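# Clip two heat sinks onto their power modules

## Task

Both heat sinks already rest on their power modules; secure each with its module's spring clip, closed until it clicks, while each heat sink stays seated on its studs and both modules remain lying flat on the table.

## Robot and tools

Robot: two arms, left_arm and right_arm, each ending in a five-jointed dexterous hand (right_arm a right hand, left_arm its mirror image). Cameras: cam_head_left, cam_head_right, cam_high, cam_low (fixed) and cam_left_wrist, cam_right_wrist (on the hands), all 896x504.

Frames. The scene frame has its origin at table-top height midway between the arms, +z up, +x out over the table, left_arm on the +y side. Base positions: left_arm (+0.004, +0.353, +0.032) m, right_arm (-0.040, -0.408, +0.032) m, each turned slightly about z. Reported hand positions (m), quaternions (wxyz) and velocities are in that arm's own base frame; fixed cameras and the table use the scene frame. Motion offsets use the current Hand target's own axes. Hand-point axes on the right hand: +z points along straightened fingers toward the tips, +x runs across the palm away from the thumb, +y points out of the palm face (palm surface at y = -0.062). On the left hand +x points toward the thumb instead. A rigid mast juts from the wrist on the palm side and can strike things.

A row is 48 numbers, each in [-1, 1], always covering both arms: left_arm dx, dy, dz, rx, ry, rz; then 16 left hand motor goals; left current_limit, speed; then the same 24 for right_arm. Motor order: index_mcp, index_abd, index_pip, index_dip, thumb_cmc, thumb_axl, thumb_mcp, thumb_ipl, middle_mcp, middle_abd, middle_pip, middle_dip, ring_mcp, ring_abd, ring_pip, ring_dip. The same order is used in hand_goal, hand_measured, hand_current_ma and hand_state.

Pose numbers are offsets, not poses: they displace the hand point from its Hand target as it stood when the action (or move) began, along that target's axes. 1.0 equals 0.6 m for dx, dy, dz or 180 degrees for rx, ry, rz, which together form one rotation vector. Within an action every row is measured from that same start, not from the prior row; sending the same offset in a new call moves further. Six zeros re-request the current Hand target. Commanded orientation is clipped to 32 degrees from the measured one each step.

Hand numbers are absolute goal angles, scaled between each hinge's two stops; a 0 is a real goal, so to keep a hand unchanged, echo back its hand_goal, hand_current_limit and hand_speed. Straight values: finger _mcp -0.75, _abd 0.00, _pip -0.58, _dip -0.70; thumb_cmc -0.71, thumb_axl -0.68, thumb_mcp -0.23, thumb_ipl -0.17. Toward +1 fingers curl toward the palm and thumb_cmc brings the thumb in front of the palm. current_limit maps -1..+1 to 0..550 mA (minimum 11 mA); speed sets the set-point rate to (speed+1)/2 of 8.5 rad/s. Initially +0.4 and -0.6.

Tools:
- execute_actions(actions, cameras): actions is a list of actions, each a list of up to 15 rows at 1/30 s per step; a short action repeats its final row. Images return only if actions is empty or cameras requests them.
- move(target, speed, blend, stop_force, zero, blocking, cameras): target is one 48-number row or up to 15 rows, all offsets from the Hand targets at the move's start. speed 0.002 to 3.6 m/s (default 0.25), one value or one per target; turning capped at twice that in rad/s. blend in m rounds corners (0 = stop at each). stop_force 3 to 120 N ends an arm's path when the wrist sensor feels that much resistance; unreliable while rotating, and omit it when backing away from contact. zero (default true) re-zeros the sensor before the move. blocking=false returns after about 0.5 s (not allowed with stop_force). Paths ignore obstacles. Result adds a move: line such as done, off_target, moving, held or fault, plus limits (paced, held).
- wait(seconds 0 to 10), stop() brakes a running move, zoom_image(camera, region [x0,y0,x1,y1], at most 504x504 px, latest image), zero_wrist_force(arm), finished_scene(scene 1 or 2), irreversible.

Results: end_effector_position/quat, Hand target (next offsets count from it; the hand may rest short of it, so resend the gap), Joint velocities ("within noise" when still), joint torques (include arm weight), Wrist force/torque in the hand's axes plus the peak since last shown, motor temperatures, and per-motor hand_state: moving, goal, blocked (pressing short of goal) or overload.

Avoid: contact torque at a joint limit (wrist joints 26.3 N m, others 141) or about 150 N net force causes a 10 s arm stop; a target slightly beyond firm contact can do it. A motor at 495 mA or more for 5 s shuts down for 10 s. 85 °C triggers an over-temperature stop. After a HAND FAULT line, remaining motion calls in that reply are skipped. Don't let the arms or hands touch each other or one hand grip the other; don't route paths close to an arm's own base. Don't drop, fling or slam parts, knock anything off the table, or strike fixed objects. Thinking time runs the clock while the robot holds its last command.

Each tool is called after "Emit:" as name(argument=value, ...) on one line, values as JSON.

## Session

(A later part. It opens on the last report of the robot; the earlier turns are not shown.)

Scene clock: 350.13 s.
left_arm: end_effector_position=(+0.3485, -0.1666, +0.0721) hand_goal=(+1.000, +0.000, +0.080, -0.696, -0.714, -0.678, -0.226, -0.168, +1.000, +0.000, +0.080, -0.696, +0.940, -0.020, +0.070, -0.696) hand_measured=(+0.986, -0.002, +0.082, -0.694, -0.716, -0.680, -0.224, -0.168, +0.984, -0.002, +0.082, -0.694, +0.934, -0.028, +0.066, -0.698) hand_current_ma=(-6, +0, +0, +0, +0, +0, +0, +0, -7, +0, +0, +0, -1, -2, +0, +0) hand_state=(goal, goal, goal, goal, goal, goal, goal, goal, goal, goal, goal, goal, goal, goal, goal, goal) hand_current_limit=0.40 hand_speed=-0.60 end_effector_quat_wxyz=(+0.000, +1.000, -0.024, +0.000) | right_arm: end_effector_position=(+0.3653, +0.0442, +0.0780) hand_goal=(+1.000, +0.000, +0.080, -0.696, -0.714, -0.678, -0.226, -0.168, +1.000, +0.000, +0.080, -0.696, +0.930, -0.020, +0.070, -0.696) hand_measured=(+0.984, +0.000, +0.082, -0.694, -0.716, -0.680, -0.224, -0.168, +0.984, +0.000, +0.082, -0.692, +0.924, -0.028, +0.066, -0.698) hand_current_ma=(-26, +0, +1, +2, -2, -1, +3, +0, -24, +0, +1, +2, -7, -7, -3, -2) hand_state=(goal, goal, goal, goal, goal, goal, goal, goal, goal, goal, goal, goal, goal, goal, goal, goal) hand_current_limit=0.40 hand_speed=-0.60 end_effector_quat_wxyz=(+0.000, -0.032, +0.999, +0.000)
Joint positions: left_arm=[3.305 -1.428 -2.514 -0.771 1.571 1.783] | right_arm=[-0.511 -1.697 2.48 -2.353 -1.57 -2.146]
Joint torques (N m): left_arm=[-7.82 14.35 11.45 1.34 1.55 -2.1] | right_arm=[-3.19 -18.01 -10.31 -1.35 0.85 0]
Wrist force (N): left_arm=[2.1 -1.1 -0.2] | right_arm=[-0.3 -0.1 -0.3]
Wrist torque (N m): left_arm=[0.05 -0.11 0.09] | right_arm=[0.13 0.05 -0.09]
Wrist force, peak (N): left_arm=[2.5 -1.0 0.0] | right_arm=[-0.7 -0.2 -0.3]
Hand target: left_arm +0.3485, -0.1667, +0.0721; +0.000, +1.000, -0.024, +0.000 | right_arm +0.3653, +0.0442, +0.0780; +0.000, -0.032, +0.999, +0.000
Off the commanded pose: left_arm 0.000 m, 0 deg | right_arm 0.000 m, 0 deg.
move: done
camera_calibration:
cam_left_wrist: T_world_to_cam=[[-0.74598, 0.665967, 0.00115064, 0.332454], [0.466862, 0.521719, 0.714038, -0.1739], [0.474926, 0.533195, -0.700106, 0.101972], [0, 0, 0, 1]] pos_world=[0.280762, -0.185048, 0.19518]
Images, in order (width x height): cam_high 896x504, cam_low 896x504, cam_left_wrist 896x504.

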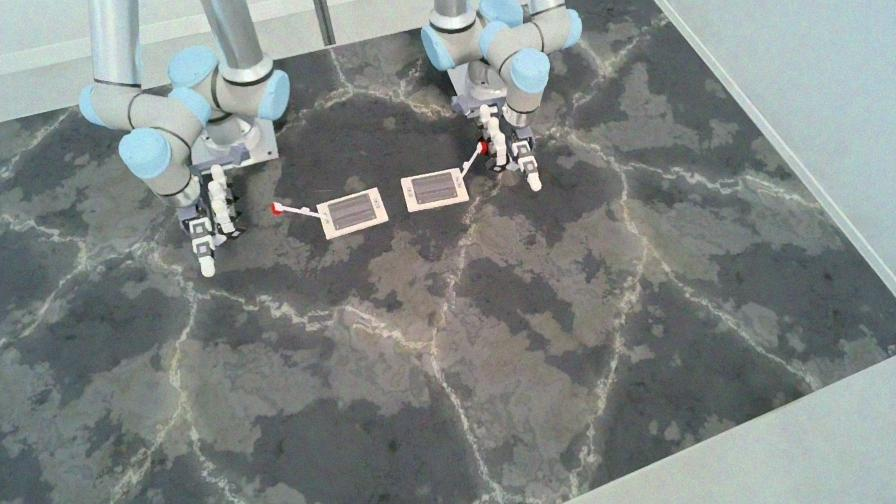

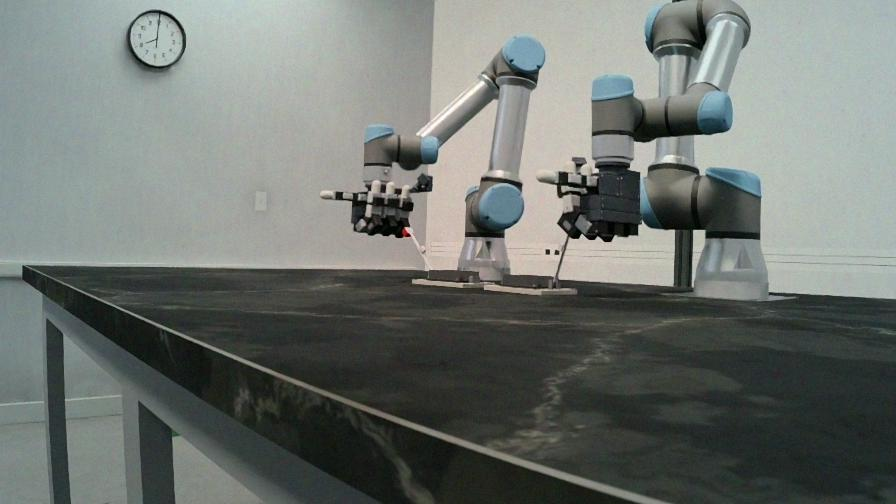

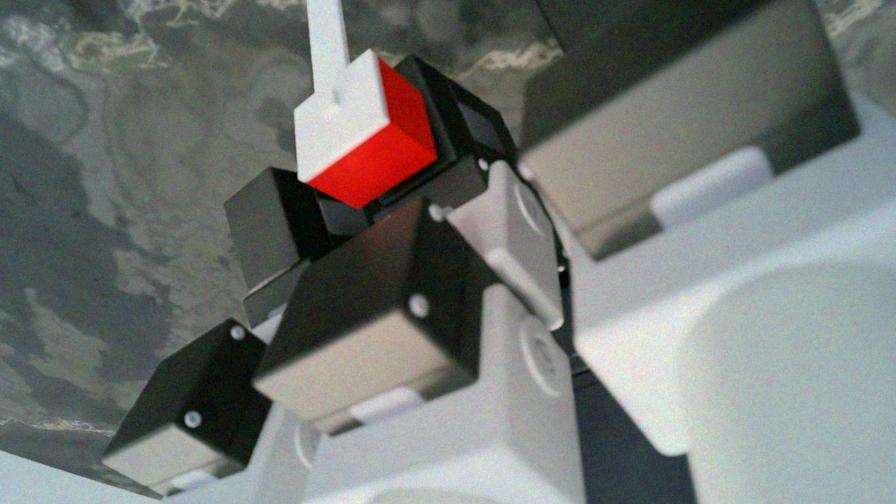

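Emit:
move(target=[0,-0.1133,0.0583,0,0,0,1.0,0,0.08,-0.696,-0.714,-0.678,-0.226,-0.168,1.0,0,0.08,-0.696,0.94,-0.02,0.07,-0.696,0.4,-0.6,0,0,0,0,0,0,1.0,0,0.08,-0.696,-0.714,-0.678,-0.226,-0.168,1.0,0,0.08,-0.696,0.93,-0.02,0.07,-0.696,0.4,-0.6], speed=0.04, cameras=["cam_left_wrist"])

Emit:
zero_wrist_force(arm="left_arm")

Emit:
wait(seconds=1)

Emit:
move(target=[[0,0.0433,0,0,0,0,1.0,0,0.08,-0.696,-0.714,-0.678,-0.226,-0.168,1.0,0,0.08,-0.696,0.94,-0.02,0.07,-0.696,0.4,-0.6,0,0,0,0,0,0,1.0,0,0.08,-0.696,-0.714,-0.678,-0.226,-0.168,1.0,0,0.08,-0.696,0.93,-0.02,0.07,-0.696,0.4,-0.6]], speed=0.03)

Emit:
wait(seconds=1)

Emit:
wait(seconds=1, cameras=["cam_left_wrist"])

Scene clock: 405.27 s.
left_arm: end_effector_position=(+0.3517, -0.0987, +0.0370) hand_goal=(+1.000, +0.000, +0.080, -0.696, -0.714, -0.678, -0.226, -0.168, +1.000, +0.000, +0.080, -0.696, +0.940, -0.020, +0.070, -0.696) hand_measured=(+0.986, -0.002, +0.082, -0.694, -0.716, -0.680, -0.224, -0.168, +0.984, -0.002, +0.082, -0.694, +0.934, -0.028, +0.066, -0.698) hand_current_ma=(-6, +0, +0, +0, +0, +0, +0, +0, -7, +0, +0, +0, -1, -2, +0, +0) hand_state=(goal, goal, goal, goal, goal, goal, goal, goal, goal, goal, goal, goal, goal, goal, goal, goal) hand_current_limit=0.40 hand_speed=-0.60 end_effector_quat_wxyz=(+0.000, +1.000, -0.024, +0.000) end_effector_velocity=(+0.000, -0.001, +0.000) end_effector_angular_velocity=(-0.001, +0.002, +0.004) | right_arm: end_effector_position=(+0.3653, +0.0442, +0.0780) hand_goal=(+1.000, +0.000, +0.080, -0.696, -0.714, -0.678, -0.226, -0.168, +1.000, +0.000, +0.080, -0.696, +0.930, -0.020, +0.070, -0.696) hand_measured=(+0.984, +0.000, +0.082, -0.694, -0.716, -0.680, -0.224, -0.168, +0.984, +0.000, +0.082, -0.692, +0.924, -0.028, +0.066, -0.698) hand_current_ma=(-26, +0, +1, +2, -2, -1, +3, +0, -24, +0, +1, +2, -7, -7, -3, -2) hand_state=(goal, goal, goal, goal, goal, goal, goal, goal, goal, goal, goal, goal, goal, goal, goal, goal) hand_current_limit=0.40 hand_speed=-0.60 end_effector_quat_wxyz=(+0.000, -0.032, +0.999, +0.000)
Joint positions: left_arm=[3.515 -1.523 -2.574 -0.616 1.571 1.992] | right_arm=[-0.511 -1.697 2.48 -2.353 -1.57 -2.146]
Joint velocities: left_arm=[-0.004 0.002 0.001 -0.005 0 -0.007] | right_arm=[within noise]
Joint torques (N m): left_arm=[-8.5 22.2 19.59 0.98 -0.33 -2.48] | right_arm=[-1.16 -17.05 -10.87 -1.38 0.73 0.49]
Wrist force (N): left_arm=[2.0 -0.5 -0.3] | right_arm=[-0.5 -0.3 -0.3]
Wrist torque (N m): left_arm=[0.15 -0.10 0.19] | right_arm=[0.11 0.07 -0.11]
Wrist force, peak (N): left_arm=[2.6 -0.9 -0.2] | right_arm=[-0.7 0.0 -0.3]
Hand target: left_arm +0.3518, -0.0988, +0.0371; +0.000, +1.000, -0.024, +0.000 | right_arm +0.3653, +0.0442, +0.0780; +0.000, -0.032, +0.999, +0.000
Off the commanded pose: left_arm 0.000 m, 0 deg | right_arm 0.000 m, 0 deg.
move: done
camera_calibration:
cam_left_wrist: T_world_to_cam=[[-0.746046, 0.665893, 0.00126246, 0.289654], [0.466948, 0.5218, 0.713922, -0.185823], [0.474737, 0.533208, -0.700224, 0.0398192], [0, 0, 0, 1]] pos_world=[0.283962, -0.117148, 0.16018]
Images, in order (width x height): cam_left_wrist 896x504.

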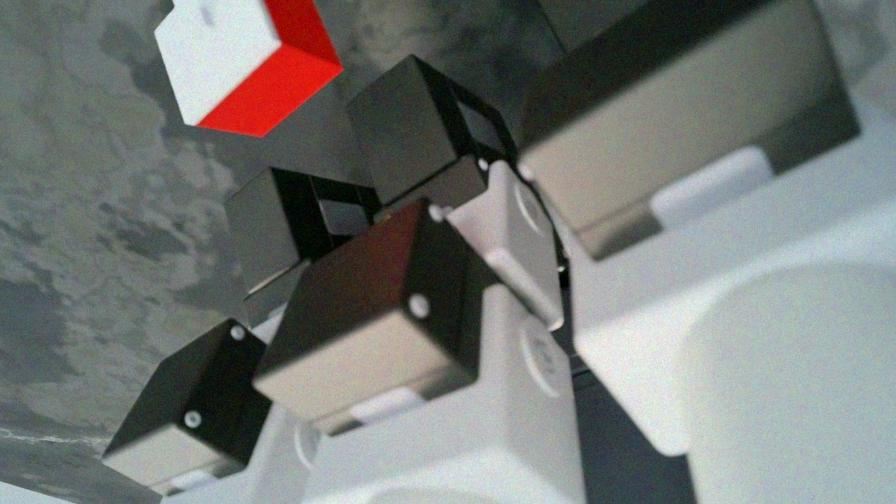

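Wrist force sensor zeroed.

Scene clock: 406.27 s.
left_arm: end_effector_position=(+0.3518, -0.0988, +0.0371) hand_goal=(+1.000, +0.000, +0.080, -0.696, -0.714, -0.678, -0.226, -0.168, +1.000, +0.000, +0.080, -0.696, +0.940, -0.020, +0.070, -0.696) hand_measured=(+0.986, -0.002, +0.082, -0.694, -0.716, -0.680, -0.224, -0.168, +0.984, -0.002, +0.082, -0.694, +0.934, -0.028, +0.066, -0.698) hand_current_ma=(-6, +0, +0, +0, +0, +0, +0, +0, -7, +0, +0, +0, -1, -2, +0, +0) hand_state=(goal, goal, goal, goal, goal, goal, goal, goal, goal, goal, goal, goal, goal, goal, goal, goal) hand_current_limit=0.40 hand_speed=-0.60 end_effector_quat_wxyz=(+0.000, +1.000, -0.024, +0.000) | right_arm: end_effector_position=(+0.3653, +0.0442, +0.0780) hand_goal=(+1.000, +0.000, +0.080, -0.696, -0.714, -0.678, -0.226, -0.168, +1.000, +0.000, +0.080, -0.696, +0.930, -0.020, +0.070, -0.696) hand_measured=(+0.984, +0.000, +0.082, -0.694, -0.716, -0.680, -0.224, -0.168, +0.984, +0.000, +0.082, -0.692, +0.924, -0.028, +0.066, -0.698) hand_current_ma=(-26, +0, +1, +2, -2, -1, +3, +0, -24, +0, +1, +2, -7, -7, -3, -2) hand_state=(goal, goal, goal, goal, goal, goal, goal, goal, goal, goal, goal, goal, goal, goal, goal, goal) hand_current_limit=0.40 hand_speed=-0.60 end_effector_quat_wxyz=(+0.000, -0.032, +0.999, +0.000)
Joint positions: left_arm=[3.514 -1.523 -2.574 -0.616 1.571 1.992] | right_arm=[-0.511 -1.697 2.48 -2.353 -1.57 -2.146]
Joint torques (N m): left_arm=[-9.14 21.52 28.95 1.31 -1.42 -2.45] | right_arm=[-0.25 -16.87 -11.16 -1.26 0.68 0.75]
Wrist force (N, zeroed by zero_wrist_force on left_arm): left_arm=[-0.3 -0.2 0.3] | right_arm=[-0.3 -0.2 0.0]
Wrist torque (N m, zeroed by zero_wrist_force on left_arm): left_arm=[-0.05 0.05 0.01] | right_arm=[0.10 0.05 -0.10]
Wrist force, peak (N, zeroed by zero_wrist_force on left_arm): left_arm=[-0.5 -0.1 0.2] | right_arm=[-0.6 0.0 -0.3]
Hand target: left_arm +0.3518, -0.0988, +0.0371; +0.000, +1.000, -0.024, +0.000 | right_arm +0.3653, +0.0442, +0.0780; +0.000, -0.032, +0.999, +0.000
Off the commanded pose: left_arm 0.000 m, 0 deg | right_arm 0.000 m, 0 deg.
wait: 1.00 s; at rest by 0.17 s

Scene clock: 407.43 s.
left_arm: end_effector_position=(+0.3505, -0.1248, +0.0371) hand_goal=(+1.000, +0.000, +0.080, -0.696, -0.714, -0.678, -0.226, -0.168, +1.000, +0.000, +0.080, -0.696, +0.940, -0.020, +0.070, -0.696) hand_measured=(+0.986, -0.002, +0.082, -0.694, -0.716, -0.680, -0.224, -0.168, +0.984, -0.002, +0.082, -0.694, +0.934, -0.028, +0.066, -0.698) hand_current_ma=(-6, +0, +0, +0, +0, +0, +0, +0, -7, +0, +0, +0, -1, -2, +0, +0) hand_state=(goal, goal, goal, goal, goal, goal, goal, goal, goal, goal, goal, goal, goal, goal, goal, goal) hand_current_limit=0.40 hand_speed=-0.60 end_effector_quat_wxyz=(+0.000, +1.000, -0.024, +0.000) end_effector_velocity=(+0.000, +0.001, +0.000) end_effector_angular_velocity=(+0.000, +0.000, -0.004) | right_arm: end_effector_position=(+0.3653, +0.0442, +0.0780) hand_goal=(+1.000, +0.000, +0.080, -0.696, -0.714, -0.678, -0.226, -0.168, +1.000, +0.000, +0.080, -0.696, +0.930, -0.020, +0.070, -0.696) hand_measured=(+0.984, +0.000, +0.082, -0.694, -0.716, -0.680, -0.224, -0.168, +0.984, +0.000, +0.082, -0.692, +0.924, -0.028, +0.066, -0.698) hand_current_ma=(-26, +0, +1, +2, -2, -1, +3, +0, -24, +0, +1, +2, -7, -7, -3, -2) hand_state=(goal, goal, goal, goal, goal, goal, goal, goal, goal, goal, goal, goal, goal, goal, goal, goal) hand_current_limit=0.40 hand_speed=-0.60 end_effector_quat_wxyz=(+0.000, -0.032, +0.999, +0.000)
Joint positions: left_arm=[3.435 -1.525 -2.572 -0.616 1.571 1.913] | right_arm=[-0.511 -1.697 2.48 -2.353 -1.57 -2.146]
Joint velocities: left_arm=[0.004 0 -0.001 0 0 0.008] | right_arm=[within noise]
Joint torques (N m): left_arm=[9.07 7.61 25.47 4.21 -0.46 2.85] | right_arm=[1.01 -17.22 -10.84 -1.39 0.88 0.53]
Wrist force (N, zeroed by zero_wrist_force on left_arm): left_arm=[0.0 -0.1 0.2] | right_arm=[-0.5 -0.2 -0.3]
Wrist torque (N m, zeroed by zero_wrist_force on left_arm): left_arm=[-0.03 0.00 -0.06] | right_arm=[0.12 0.07 -0.11]
Wrist force, peak (N, zeroed by zero_wrist_force on left_arm): left_arm=[0.0 -0.6 0.1] | right_arm=[-0.5 -0.2 -0.3]
Hand target: left_arm +0.3505, -0.1247, +0.0371; +0.000, +1.000, -0.024, +0.000 | right_arm +0.3653, +0.0442, +0.0780; +0.000, -0.032, +0.999, +0.000
Off the commanded pose: left_arm 0.000 m, 0 deg | right_arm 0.000 m, 0 deg.
move: done

Scene clock: 408.43 s.
left_arm: end_effector_position=(+0.3505, -0.1247, +0.0371) hand_goal=(+1.000, +0.000, +0.080, -0.696, -0.714, -0.678, -0.226, -0.168, +1.000, +0.000, +0.080, -0.696, +0.940, -0.020, +0.070, -0.696) hand_measured=(+0.986, -0.002, +0.082, -0.694, -0.716, -0.680, -0.224, -0.168, +0.984, -0.002, +0.082, -0.694, +0.934, -0.028, +0.066, -0.698) hand_current_ma=(-6, +0, +0, +0, +0, +0, +0, +0, -7, +0, +0, +0, -1, -2, +0, +0) hand_state=(goal, goal, goal, goal, goal, goal, goal, goal, goal, goal, goal, goal, goal, goal, goal, goal) hand_current_limit=0.40 hand_speed=-0.60 end_effector_quat_wxyz=(+0.000, +1.000, -0.024, +0.000) | right_arm: end_effector_position=(+0.3653, +0.0442, +0.0780) hand_goal=(+1.000, +0.000, +0.080, -0.696, -0.714, -0.678, -0.226, -0.168, +1.000, +0.000, +0.080, -0.696, +0.930, -0.020, +0.070, -0.696) hand_measured=(+0.984, +0.000, +0.082, -0.694, -0.716, -0.680, -0.224, -0.168, +0.984, +0.000, +0.082, -0.692, +0.924, -0.028, +0.066, -0.698) hand_current_ma=(-26, +0, +1, +2, -2, -1, +3, +0, -24, +0, +1, +2, -7, -7, -3, -2) hand_state=(goal, goal, goal, goal, goal, goal, goal, goal, goal, goal, goal, goal, goal, goal, goal, goal) hand_current_limit=0.40 hand_speed=-0.60 end_effector_quat_wxyz=(+0.000, -0.032, +0.999, +0.000)
Joint positions: left_arm=[3.436 -1.525 -2.572 -0.616 1.571 1.913] | right_arm=[-0.511 -1.697 2.48 -2.353 -1.57 -2.146]
Joint torques (N m): left_arm=[8.7 18.8 14.45 4.2 1.88 2.55] | right_arm=[-0.02 -17.78 -10.54 -1.31 0.81 0.62]
Wrist force (N, zeroed by zero_wrist_force on left_arm): left_arm=[-0.2 -0.2 -0.1] | right_arm=[-0.5 -0.2 -0.1]
Wrist torque (N m, zeroed by zero_wrist_force on left_arm): left_arm=[-0.01 0.01 -0.11] | right_arm=[0.11 0.07 -0.10]
Wrist force, peak (N, zeroed by zero_wrist_force on left_arm): left_arm=[-0.2 -0.3 0.3] | right_arm=[-0.6 -0.2 -0.3]
Hand target: left_arm +0.3505, -0.1247, +0.0371; +0.000, +1.000, -0.024, +0.000 | right_arm +0.3653, +0.0442, +0.0780; +0.000, -0.032, +0.999, +0.000
Off the commanded pose: left_arm 0.000 m, 0 deg | right_arm 0.000 m, 0 deg.
wait: 1.00 s; at rest by 0.17 s

Scene clock: 409.43 s.
left_arm: end_effector_position=(+0.3505, -0.1247, +0.0371) hand_goal=(+1.000, +0.000, +0.080, -0.696, -0.714, -0.678, -0.226, -0.168, +1.000, +0.000, +0.080, -0.696, +0.940, -0.020, +0.070, -0.696) hand_measured=(+0.986, -0.002, +0.082, -0.694, -0.716, -0.680, -0.224, -0.168, +0.984, -0.002, +0.082, -0.694, +0.934, -0.028, +0.066, -0.698) hand_current_ma=(-6, +0, +0, +0, +0, +0, +0, +0, -7, +0, +0, +0, -1, -2, +0, +0) hand_state=(goal, goal, goal, goal, goal, goal, goal, goal, goal, goal, goal, goal, goal, goal, goal, goal) hand_current_limit=0.40 hand_speed=-0.60 end_effector_quat_wxyz=(+0.000, +1.000, -0.024, +0.000) | right_arm: end_effector_position=(+0.3653, +0.0442, +0.0780) hand_goal=(+1.000, +0.000, +0.080, -0.696, -0.714, -0.678, -0.226, -0.168, +1.000, +0.000, +0.080, -0.696, +0.930, -0.020, +0.070, -0.696) hand_measured=(+0.984, +0.000, +0.082, -0.694, -0.716, -0.680, -0.224, -0.168, +0.984, +0.000, +0.082, -0.692, +0.924, -0.028, +0.066, -0.698) hand_current_ma=(-26, +0, +1, +2, -2, -1, +3, +0, -24, +0, +1, +2, -7, -7, -3, -2) hand_state=(goal, goal, goal, goal, goal, goal, goal, goal, goal, goal, goal, goal, goal, goal, goal, goal) hand_current_limit=0.40 hand_speed=-0.60 end_effector_quat_wxyz=(+0.000, -0.032, +0.999, +0.000)
Joint positions: left_arm=[3.436 -1.525 -2.572 -0.616 1.571 1.913] | right_arm=[-0.511 -1.697 2.48 -2.353 -1.57 -2.146]
Joint torques (N m): left_arm=[7.92 20.91 7.85 3.9 1.89 2.73] | right_arm=[0.17 -17.48 -11.3 -1.35 0.81 0.63]
Wrist force (N, zeroed by zero_wrist_force on left_arm): left_arm=[0.0 -0.3 -0.1] | right_arm=[-0.4 -0.2 -0.4]
Wrist torque (N m, zeroed by zero_wrist_force on left_arm): left_arm=[-0.02 0.00 -0.10] | right_arm=[0.13 0.07 -0.11]
Wrist force, peak (N, zeroed by zero_wrist_force on left_arm): left_arm=[0.1 -0.4 0.2] | right_arm=[-0.6 -0.2 -0.3]
Hand target: left_arm +0.3505, -0.1247, +0.0371; +0.000, +1.000, -0.024, +0.000 | right_arm +0.3653, +0.0442, +0.0780; +0.000, -0.032, +0.999, +0.000
Off the commanded pose: left_arm 0.000 m, 0 deg | right_arm 0.000 m, 0 deg.
wait: 1.00 s; at rest by 0.17 s
camera_calibration:
cam_left_wrist: T_world_to_cam=[[-0.746113, 0.665819, 0.00115019, 0.306173], [0.466753, 0.521808, 0.714044, -0.171777], [0.474823, 0.533294, -0.7001, 0.0542427], [0, 0, 0, 1]] pos_world=[0.282861, -0.143148, 0.16028]
Images, in order (width x height): cam_left_wrist 896x504.

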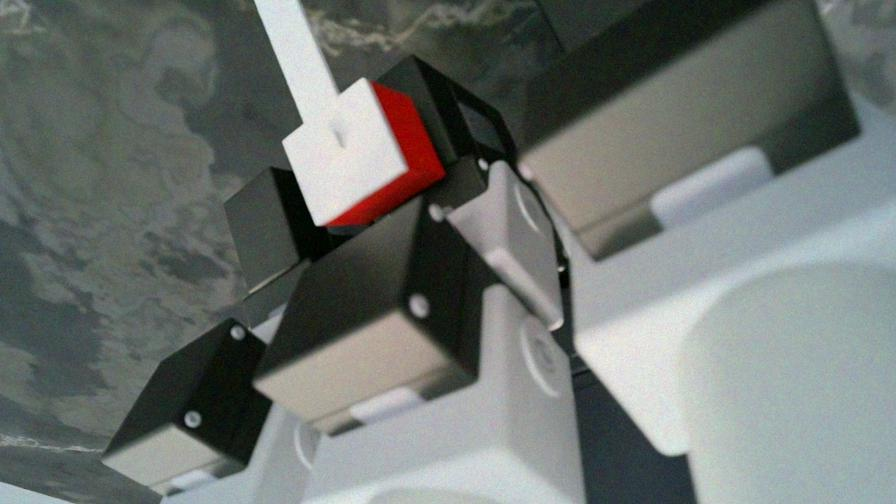

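Emit:
move(target=[[0,-0.1167,0,0,0,0,1.0,0,0.08,-0.696,-0.714,-0.678,-0.226,-0.168,1.0,0,0.08,-0.696,0.94,-0.02,0.07,-0.696,0.4,-0.6,0,0,0,0,0,0,1.0,0,0.08,-0.696,-0.714,-0.678,-0.226,-0.168,1.0,0,0.08,-0.696,0.93,-0.02,0.07,-0.696,0.4,-0.6],[0,-0.1167,-0.36,0,0,0,-0.754,-0.15,-0.576,-0.696,-0.714,-0.678,-0.226,-0.168,-0.754,0.15,-0.576,-0.696,-0.754,0.25,-0.576,-0.696,0.4,-0.6,0,0,0,0,0,0,1.0,0,0.08,-0.696,-0.714,-0.678,-0.226,-0.168,1.0,0,0.08,-0.696,0.93,-0.02,0.07,-0.696,0.4,-0.6],[-0.0377,0.0983,-0.36,0,0,0,-0.754,-0.15,-0.576,-0.696,-0.714,-0.678,-0.226,-0.168,-0.754,0.15,-0.576,-0.696,-0.754,0.25,-0.576,-0.696,0.4,-0.6,0,0,0,0,0,0,1.0,0,0.08,-0.696,-0.714,-0.678,-0.226,-0.168,1.0,0,0.08,-0.696,0.93,-0.02,0.07,-0.696,0.4,-0.6]], speed=0.15, cameras=["all"])

Scene clock: 539.83 s.
left_arm: end_effector_position=(+0.3253, -0.1825, +0.2531) hand_goal=(-0.754, -0.150, -0.576, -0.696, -0.714, -0.678, -0.226, -0.168, -0.754, +0.150, -0.576, -0.696, -0.754, +0.250, -0.576, -0.696) hand_measured=(-0.752, -0.148, -0.576, -0.694, -0.716, -0.680, -0.224, -0.168, -0.752, +0.148, -0.576, -0.694, -0.752, +0.246, -0.576, -0.694) hand_current_ma=(+0, +0, +0, +0, +0, +0, +0, +0, +0, +0, +0, +0, +0, +0, +0, +0) hand_state=(goal, goal, goal, goal, goal, goal, goal, goal, goal, goal, goal, goal, goal, goal, goal, goal) hand_current_limit=0.40 hand_speed=-0.60 end_effector_quat_wxyz=(+0.000, +1.000, -0.024, +0.000) | right_arm: end_effector_position=(+0.3653, +0.0442, +0.0780) hand_goal=(+1.000, +0.000, +0.080, -0.696, -0.714, -0.678, -0.226, -0.168, +1.000, +0.000, +0.080, -0.696, +0.930, -0.020, +0.070, -0.696) hand_measured=(+0.984, +0.000, +0.082, -0.694, -0.716, -0.680, -0.224, -0.168, +0.984, +0.000, +0.082, -0.692, +0.924, -0.028, +0.066, -0.698) hand_current_ma=(-26, +0, +1, +2, -2, -1, +3, +0, -24, +0, +1, +2, -7, -7, -3, -2) hand_state=(goal, goal, goal, goal, goal, goal, goal, goal, goal, goal, goal, goal, goal, goal, goal, goal) hand_current_limit=0.40 hand_speed=-0.60 end_effector_quat_wxyz=(+0.000, -0.032, +0.999, +0.000)
Joint positions: left_arm=[3.264 -1.094 -2.194 -1.424 1.571 1.742] | right_arm=[-0.511 -1.697 2.48 -2.353 -1.57 -2.146]
Joint torques (N m): left_arm=[-8.36 11.62 28.43 1.17 1.31 -0.79] | right_arm=[3.88 -17.46 -10.77 -1.43 0.72 0.75]
Wrist force (N, zeroed by zero_wrist_force on left_arm): left_arm=[0.3 0.0 0.6] | right_arm=[-0.3 -0.4 -0.3]
Wrist torque (N m, zeroed by zero_wrist_force on left_arm): left_arm=[-0.23 -0.02 -0.09] | right_arm=[0.10 0.06 -0.10]
Wrist force, peak (N, zeroed by zero_wrist_force on left_arm): left_arm=[0.3 -2.1 0.6] | right_arm=[-0.6 -0.4 -0.3]
Hand target: left_arm +0.3252, -0.1826, +0.2531; +0.000, +1.000, -0.024, +0.000 | right_arm +0.3653, +0.0442, +0.0780; +0.000, -0.032, +0.999, +0.000
Off the commanded pose: left_arm 0.000 m, 0 deg | right_arm 0.000 m, 0 deg.
move: done
camera_calibration:
cam_left_wrist: T_world_to_cam=[[-0.746046, 0.665893, 0.00114349, 0.325532], [0.46678, 0.52174, 0.714076, -0.284074], [0.474901, 0.533267, -0.700068, 0.248264], [0, 0, 0, 1]] pos_world=[0.257562, -0.200948, 0.37628]
cam_right_wrist: T_world_to_cam=[[0.728078, 0.684546, -0.0360498, -0.255191], [0.514885, -0.511394, 0.688019, -0.259089], [0.452545, -0.519492, -0.724797, 0.0426023], [0, 0, 0, 1]] pos_world=[0.29992, 0.0643245, 0.199937]

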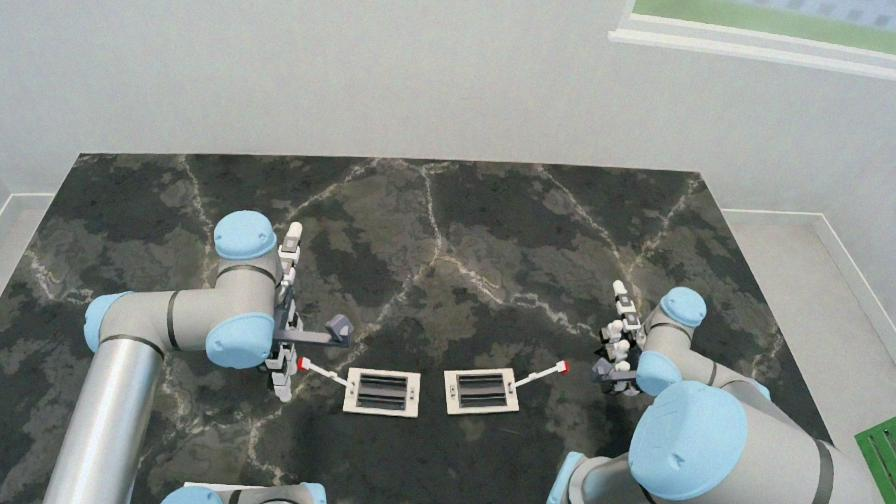

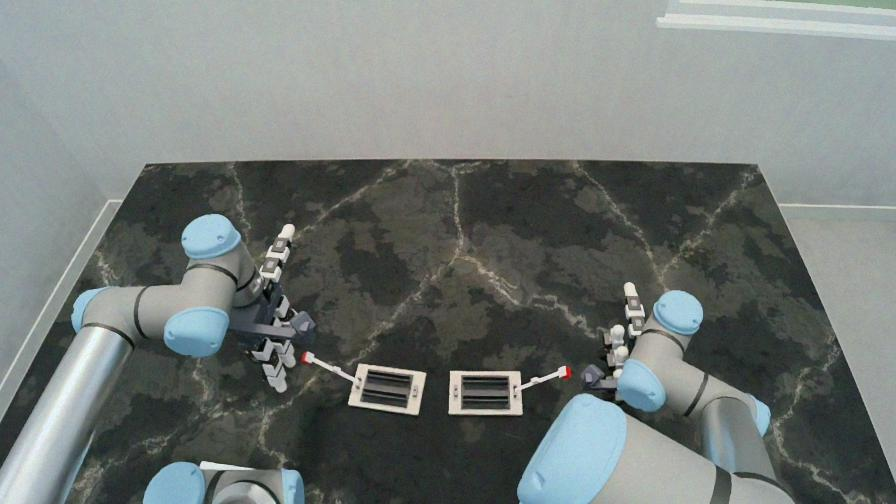

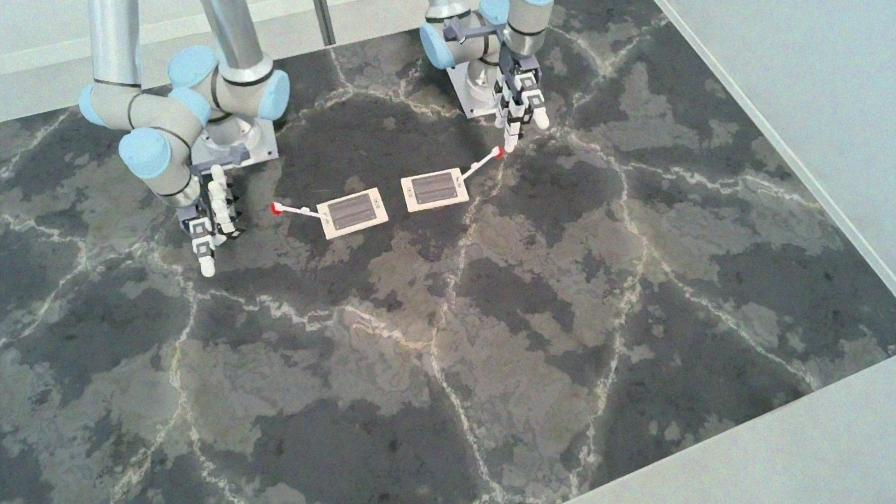

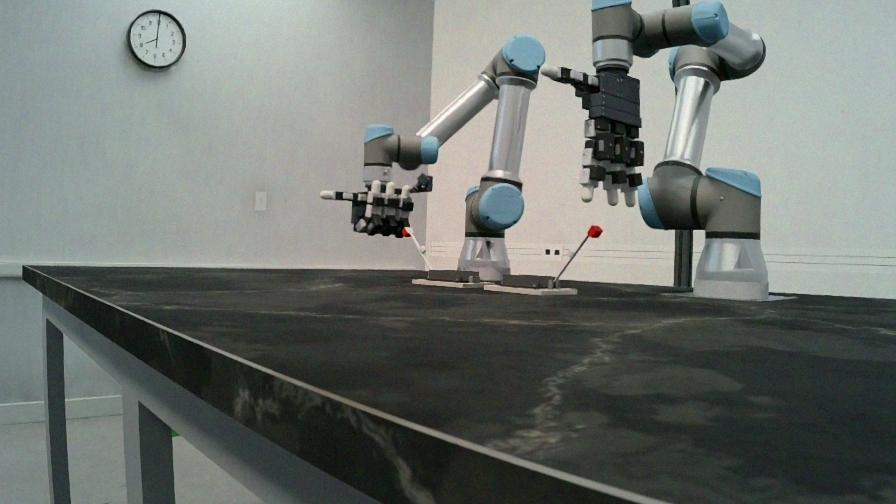

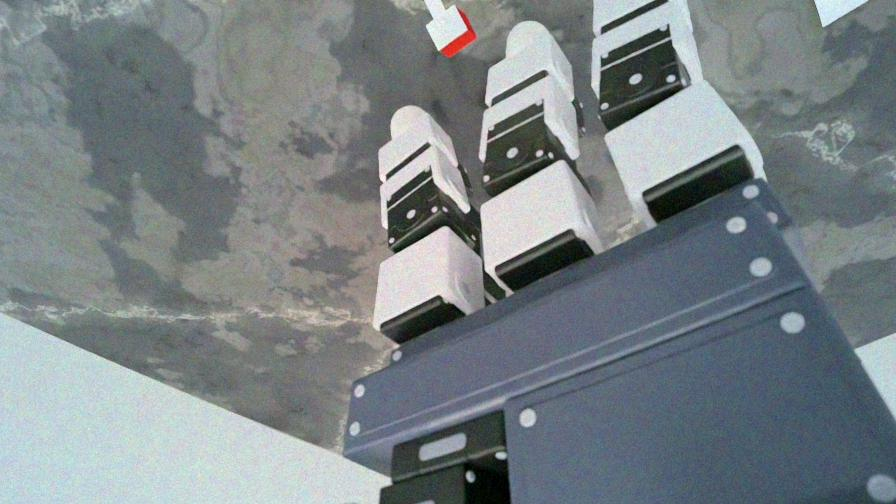

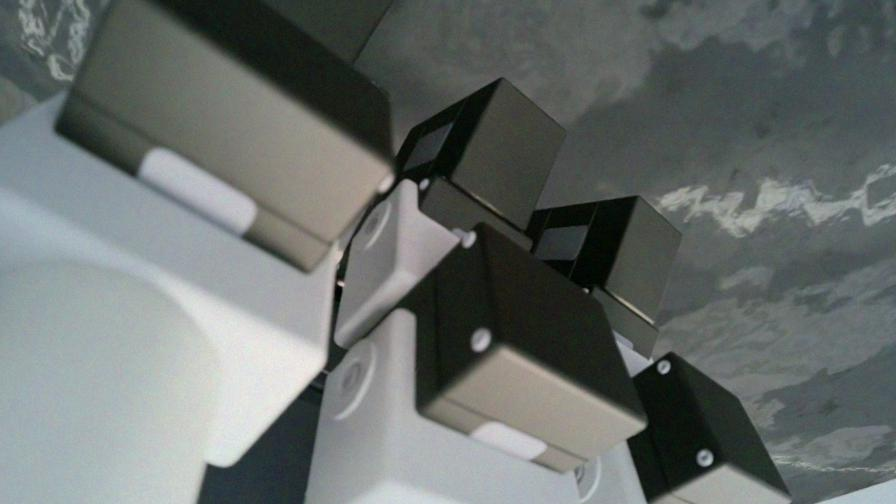

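Emit:
move(target=[0.005, 0, 0.05, 0, 0, 0, -0.754, -0.15, -0.576, -0.696, -0.714, -0.678, -0.226, -0.168, -0.754, 0.15, -0.576, -0.696, -0.754, 0.25, -0.576, -0.696, 0.4, -0.6, 0, 0, 0, 0, 0, 0, 1.0, 0, 0.08, -0.696, -0.714, -0.678, -0.226, -0.168, 1.0, 0, 0.08, -0.696, 0.93, -0.02, 0.07, -0.696, 0.4, -0.6], speed=0.08, cameras=["cam_left_wrist", "cam_high", "cam_low"])

Scene clock: 559.80 s.
left_arm: end_effector_position=(+0.3281, -0.1827, +0.2230) hand_goal=(-0.754, -0.150, -0.576, -0.696, -0.714, -0.678, -0.226, -0.168, -0.754, +0.150, -0.576, -0.696, -0.754, +0.250, -0.576, -0.696) hand_measured=(-0.752, -0.148, -0.576, -0.694, -0.716, -0.680, -0.224, -0.168, -0.752, +0.148, -0.576, -0.694, -0.752, +0.246, -0.576, -0.694) hand_current_ma=(+0, +0, +0, +0, +0, +0, +0, +0, +0, +0, +0, +0, +0, +0, +0, +0) hand_state=(goal, goal, goal, goal, goal, goal, goal, goal, goal, goal, goal, goal, goal, goal, goal, goal) hand_current_limit=0.40 hand_speed=-0.60 end_effector_quat_wxyz=(+0.000, +1.000, -0.024, +0.000) | right_arm: end_effector_position=(+0.3653, +0.0442, +0.0780) hand_goal=(+1.000, +0.000, +0.080, -0.696, -0.714, -0.678, -0.226, -0.168, +1.000, +0.000, +0.080, -0.696, +0.930, -0.020, +0.070, -0.696) hand_measured=(+0.984, +0.000, +0.082, -0.694, -0.716, -0.680, -0.224, -0.168, +0.984, +0.000, +0.082, -0.692, +0.924, -0.028, +0.066, -0.698) hand_current_ma=(-26, +0, +1, +2, -2, -1, +3, +0, -24, +0, +1, +2, -7, -7, -3, -2) hand_state=(goal, goal, goal, goal, goal, goal, goal, goal, goal, goal, goal, goal, goal, goal, goal, goal) hand_current_limit=0.40 hand_speed=-0.60 end_effector_quat_wxyz=(+0.000, -0.032, +0.999, +0.000)
Joint positions: left_arm=[3.262 -1.12 -2.259 -1.334 1.571 1.74] | right_arm=[-0.511 -1.697 2.48 -2.353 -1.57 -2.146]
Joint torques (N m): left_arm=[-7.1 12.93 35.18 1.98 0.21 -1.69] | right_arm=[5.64 -17.7 -11.11 -1.42 0.84 0.53]
Wrist force (N, zeroed by zero_wrist_force on left_arm): left_arm=[0.1 -0.2 0.6] | right_arm=[-0.4 -0.3 -0.2]
Wrist torque (N m, zeroed by zero_wrist_force on left_arm): left_arm=[-0.27 0.01 0.04] | right_arm=[0.10 0.06 -0.10]
Wrist force, peak (N, zeroed by zero_wrist_force on left_arm): left_arm=[0.3 -0.3 1.3] | right_arm=[-0.8 -0.2 -0.2]
Hand target: left_arm +0.3282, -0.1827, +0.2231; +0.000, +1.000, -0.024, +0.000 | right_arm +0.3653, +0.0442, +0.0780; +0.000, -0.032, +0.999, +0.000
Off the commanded pose: left_arm 0.000 m, 0 deg | right_arm 0.000 m, 0 deg.
move: done
camera_calibration:
cam_left_wrist: T_world_to_cam=[[-0.746082, 0.665853, 0.00131302, 0.327806], [0.467002, 0.521864, 0.713839, -0.263781], [0.474627, 0.533196, -0.700308, 0.226062], [0, 0, 0, 1]] pos_world=[0.260461, -0.201148, 0.34618]
Images, in order (width x height): cam_high 896x504, cam_low 896x504, cam_left_wrist 896x504.

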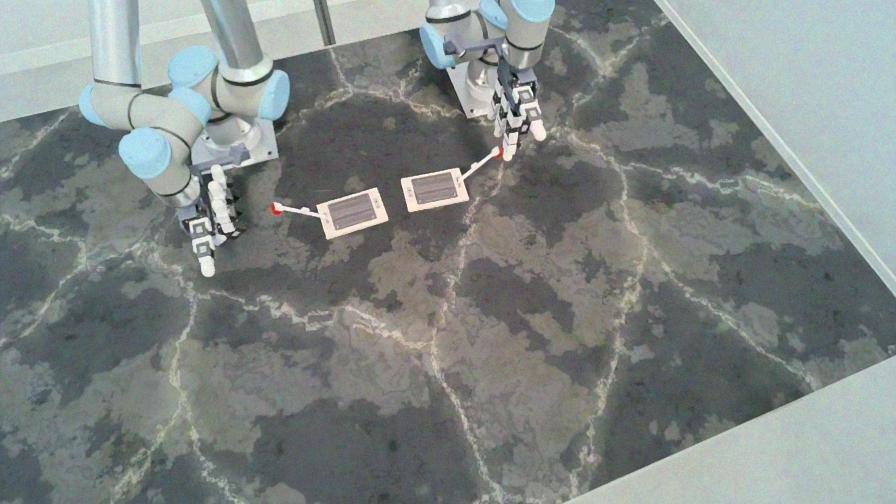

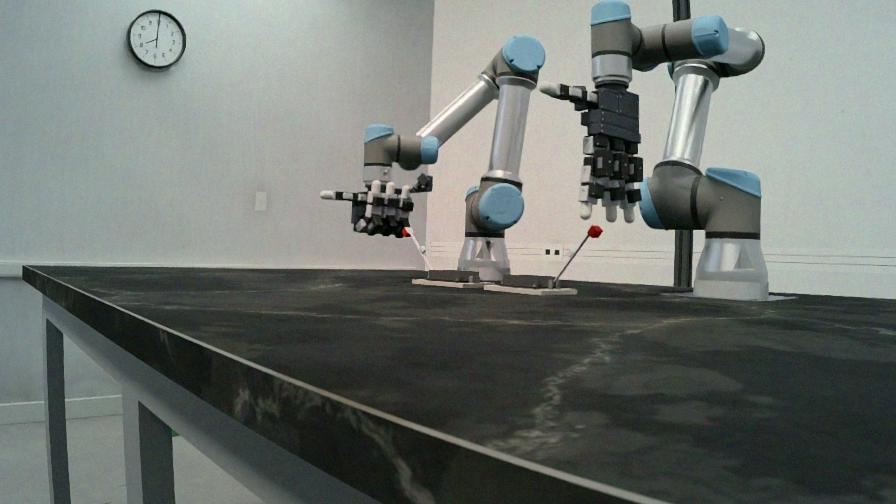

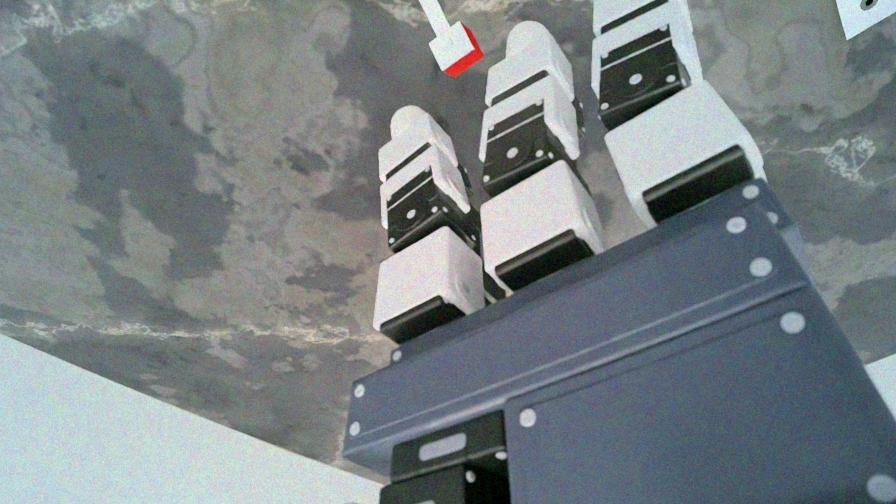

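Emit:
zoom_image(camera="cam_left_wrist", region=[380, 0, 600, 124])

Emit:
zoom_image(camera="cam_high", region=[420, 90, 588, 220])

Scaled by 2.291.

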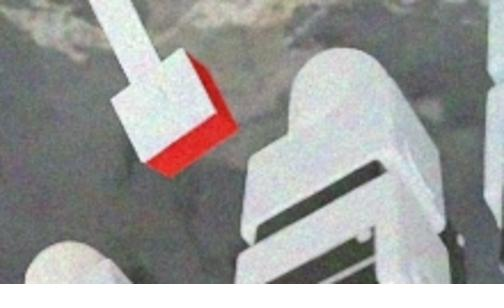

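Scaled by 3.000.

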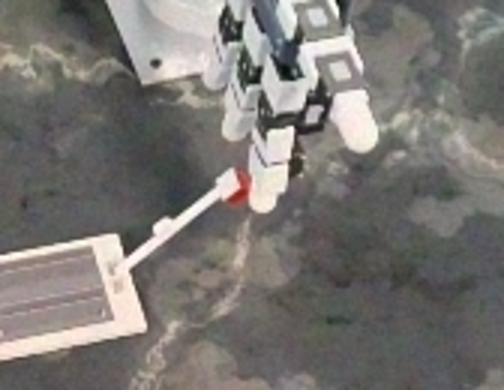

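Emit:
move(target=[0.0015, 0.006, 0.05, 0, 0, 0, -0.754, -0.15, -0.576, -0.696, -0.714, -0.678, -0.226, -0.168, -0.754, 0.15, -0.576, -0.696, -0.754, 0.25, -0.576, -0.696, 0.4, -0.6, 0, 0, 0, 0, 0, 0, 1.0, 0, 0.08, -0.696, -0.714, -0.678, -0.226, -0.168, 1.0, 0, 0.08, -0.696, 0.93, -0.02, 0.07, -0.696, 0.4, -0.6], speed=0.08, cameras=["cam_left_wrist", "cam_high", "cam_low"])

Emit:
zoom_image(camera="cam_left_wrist", region=[380, 0, 600, 124])

Emit:
zoom_image(camera="cam_low", region=[520, 150, 700, 300])

Emit:
zoom_image(camera="cam_high", region=[420, 90, 588, 220])

Scene clock: 595.03 s.
left_arm: end_effector_position=(+0.3288, -0.1864, +0.1930) hand_goal=(-0.754, -0.150, -0.576, -0.696, -0.714, -0.678, -0.226, -0.168, -0.754, +0.150, -0.576, -0.696, -0.754, +0.250, -0.576, -0.696) hand_measured=(-0.752, -0.148, -0.576, -0.694, -0.716, -0.680, -0.224, -0.168, -0.752, +0.148, -0.576, -0.694, -0.752, +0.246, -0.576, -0.694) hand_current_ma=(+0, +0, +0, +0, +0, +0, +0, +0, +0, +0, +0, +0, +0, +0, +0, +0) hand_state=(goal, goal, goal, goal, goal, goal, goal, goal, goal, goal, goal, goal, goal, goal, goal, goal) hand_current_limit=0.40 hand_speed=-0.60 end_effector_quat_wxyz=(+0.000, +1.000, -0.024, +0.000) | right_arm: end_effector_position=(+0.3653, +0.0442, +0.0780) hand_goal=(+1.000, +0.000, +0.080, -0.696, -0.714, -0.678, -0.226, -0.168, +1.000, +0.000, +0.080, -0.696, +0.930, -0.020, +0.070, -0.696) hand_measured=(+0.984, +0.000, +0.082, -0.694, -0.716, -0.680, -0.224, -0.168, +0.984, +0.000, +0.082, -0.692, +0.924, -0.028, +0.066, -0.698) hand_current_ma=(-26, +0, +1, +2, -2, -1, +3, +0, -24, +0, +1, +2, -7, -7, -3, -2) hand_state=(goal, goal, goal, goal, goal, goal, goal, goal, goal, goal, goal, goal, goal, goal, goal, goal) hand_current_limit=0.40 hand_speed=-0.60 end_effector_quat_wxyz=(+0.000, -0.032, +0.999, +0.000)
Joint positions: left_arm=[3.25 -1.153 -2.322 -1.239 1.571 1.727] | right_arm=[-0.511 -1.697 2.48 -2.353 -1.57 -2.146]
Joint torques (N m): left_arm=[8.82 14.03 34.47 1.91 0.24 2.08] | right_arm=[6.95 -17.74 -11.25 -1.32 0.72 0.76]
Wrist force (N, zeroed by zero_wrist_force on left_arm): left_arm=[0.1 -0.3 0.6] | right_arm=[-0.1 0.0 -0.2]
Wrist torque (N m, zeroed by zero_wrist_force on left_arm): left_arm=[-0.28 0.00 0.06] | right_arm=[0.14 0.03 -0.07]
Wrist force, peak (N, zeroed by zero_wrist_force on left_arm): left_arm=[0.2 0.0 1.3] | right_arm=[-0.5 -0.2 -0.4]
Hand target: left_arm +0.3289, -0.1863, +0.1931; +0.000, +1.000, -0.024, +0.000 | right_arm +0.3653, +0.0442, +0.0780; +0.000, -0.032, +0.999, +0.000
Off the commanded pose: left_arm 0.000 m, 0 deg | right_arm 0.000 m, 0 deg.
move: done
camera_calibration:
cam_left_wrist: T_world_to_cam=[[-0.746179, 0.665744, 0.00126002, 0.330851], [0.466872, 0.521928, 0.713878, -0.240727], [0.474603, 0.533269, -0.700269, 0.206703], [0, 0, 0, 1]] pos_world=[0.261161, -0.204849, 0.31618]
Images, in order (width x height): cam_high 896x504, cam_low 896x504, cam_left_wrist 896x504.

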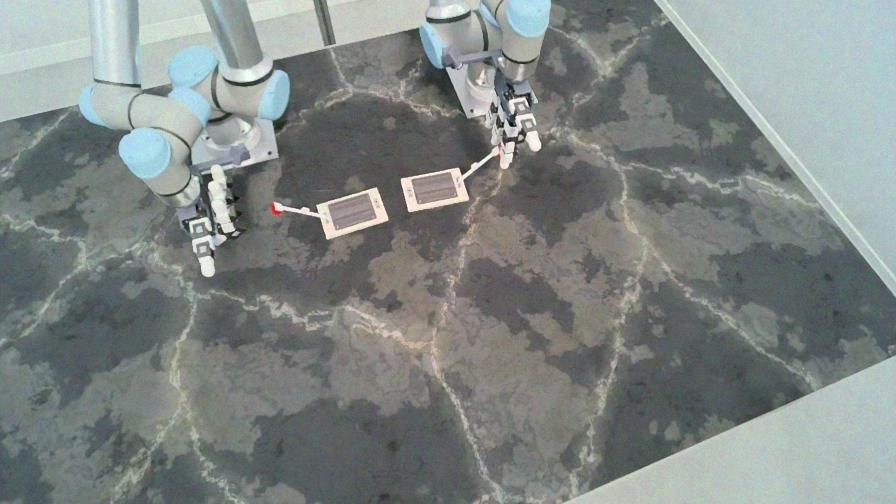

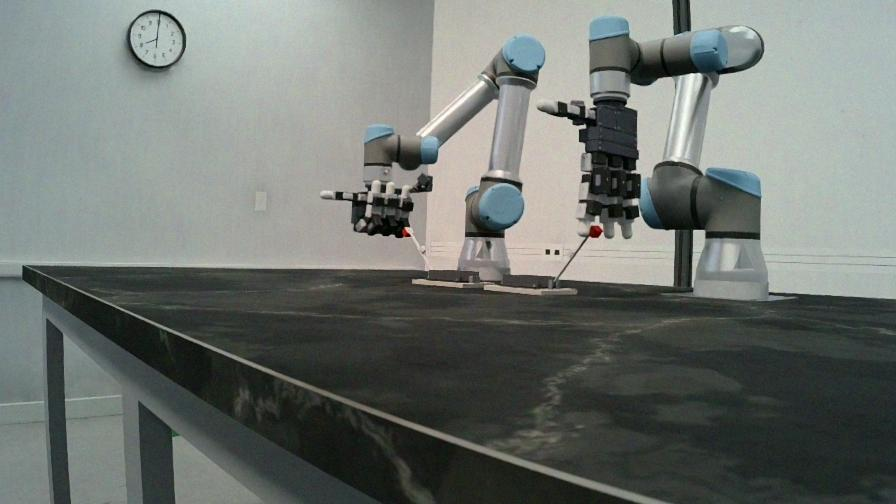

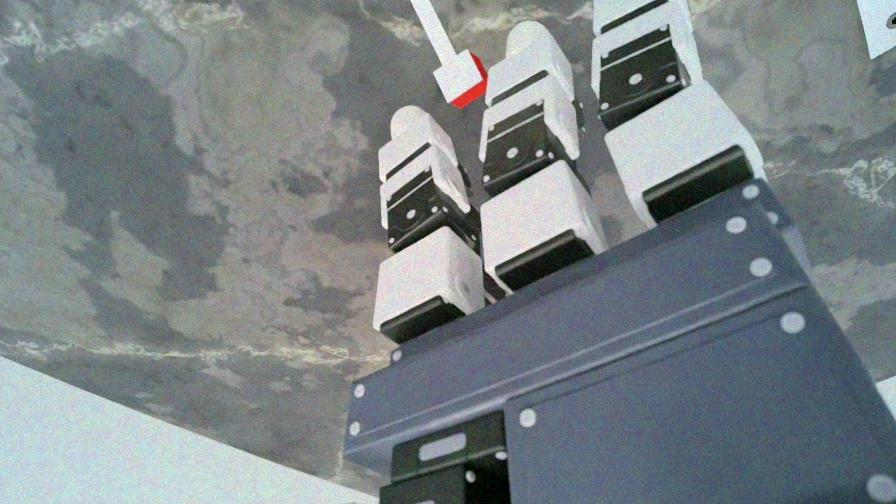

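Scaled by 2.291.

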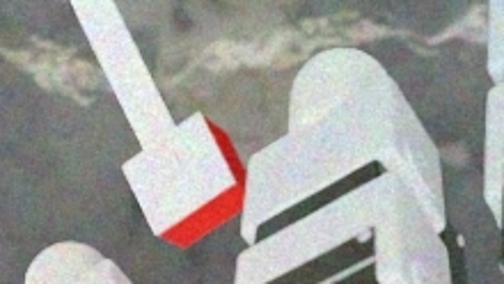

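Scaled by 2.800.

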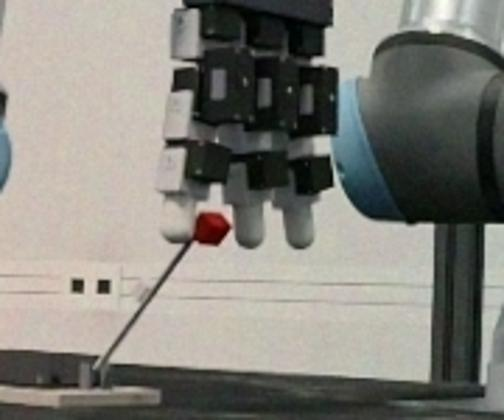

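Scaled by 3.000.

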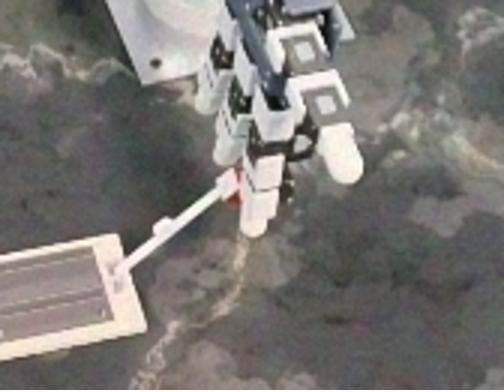

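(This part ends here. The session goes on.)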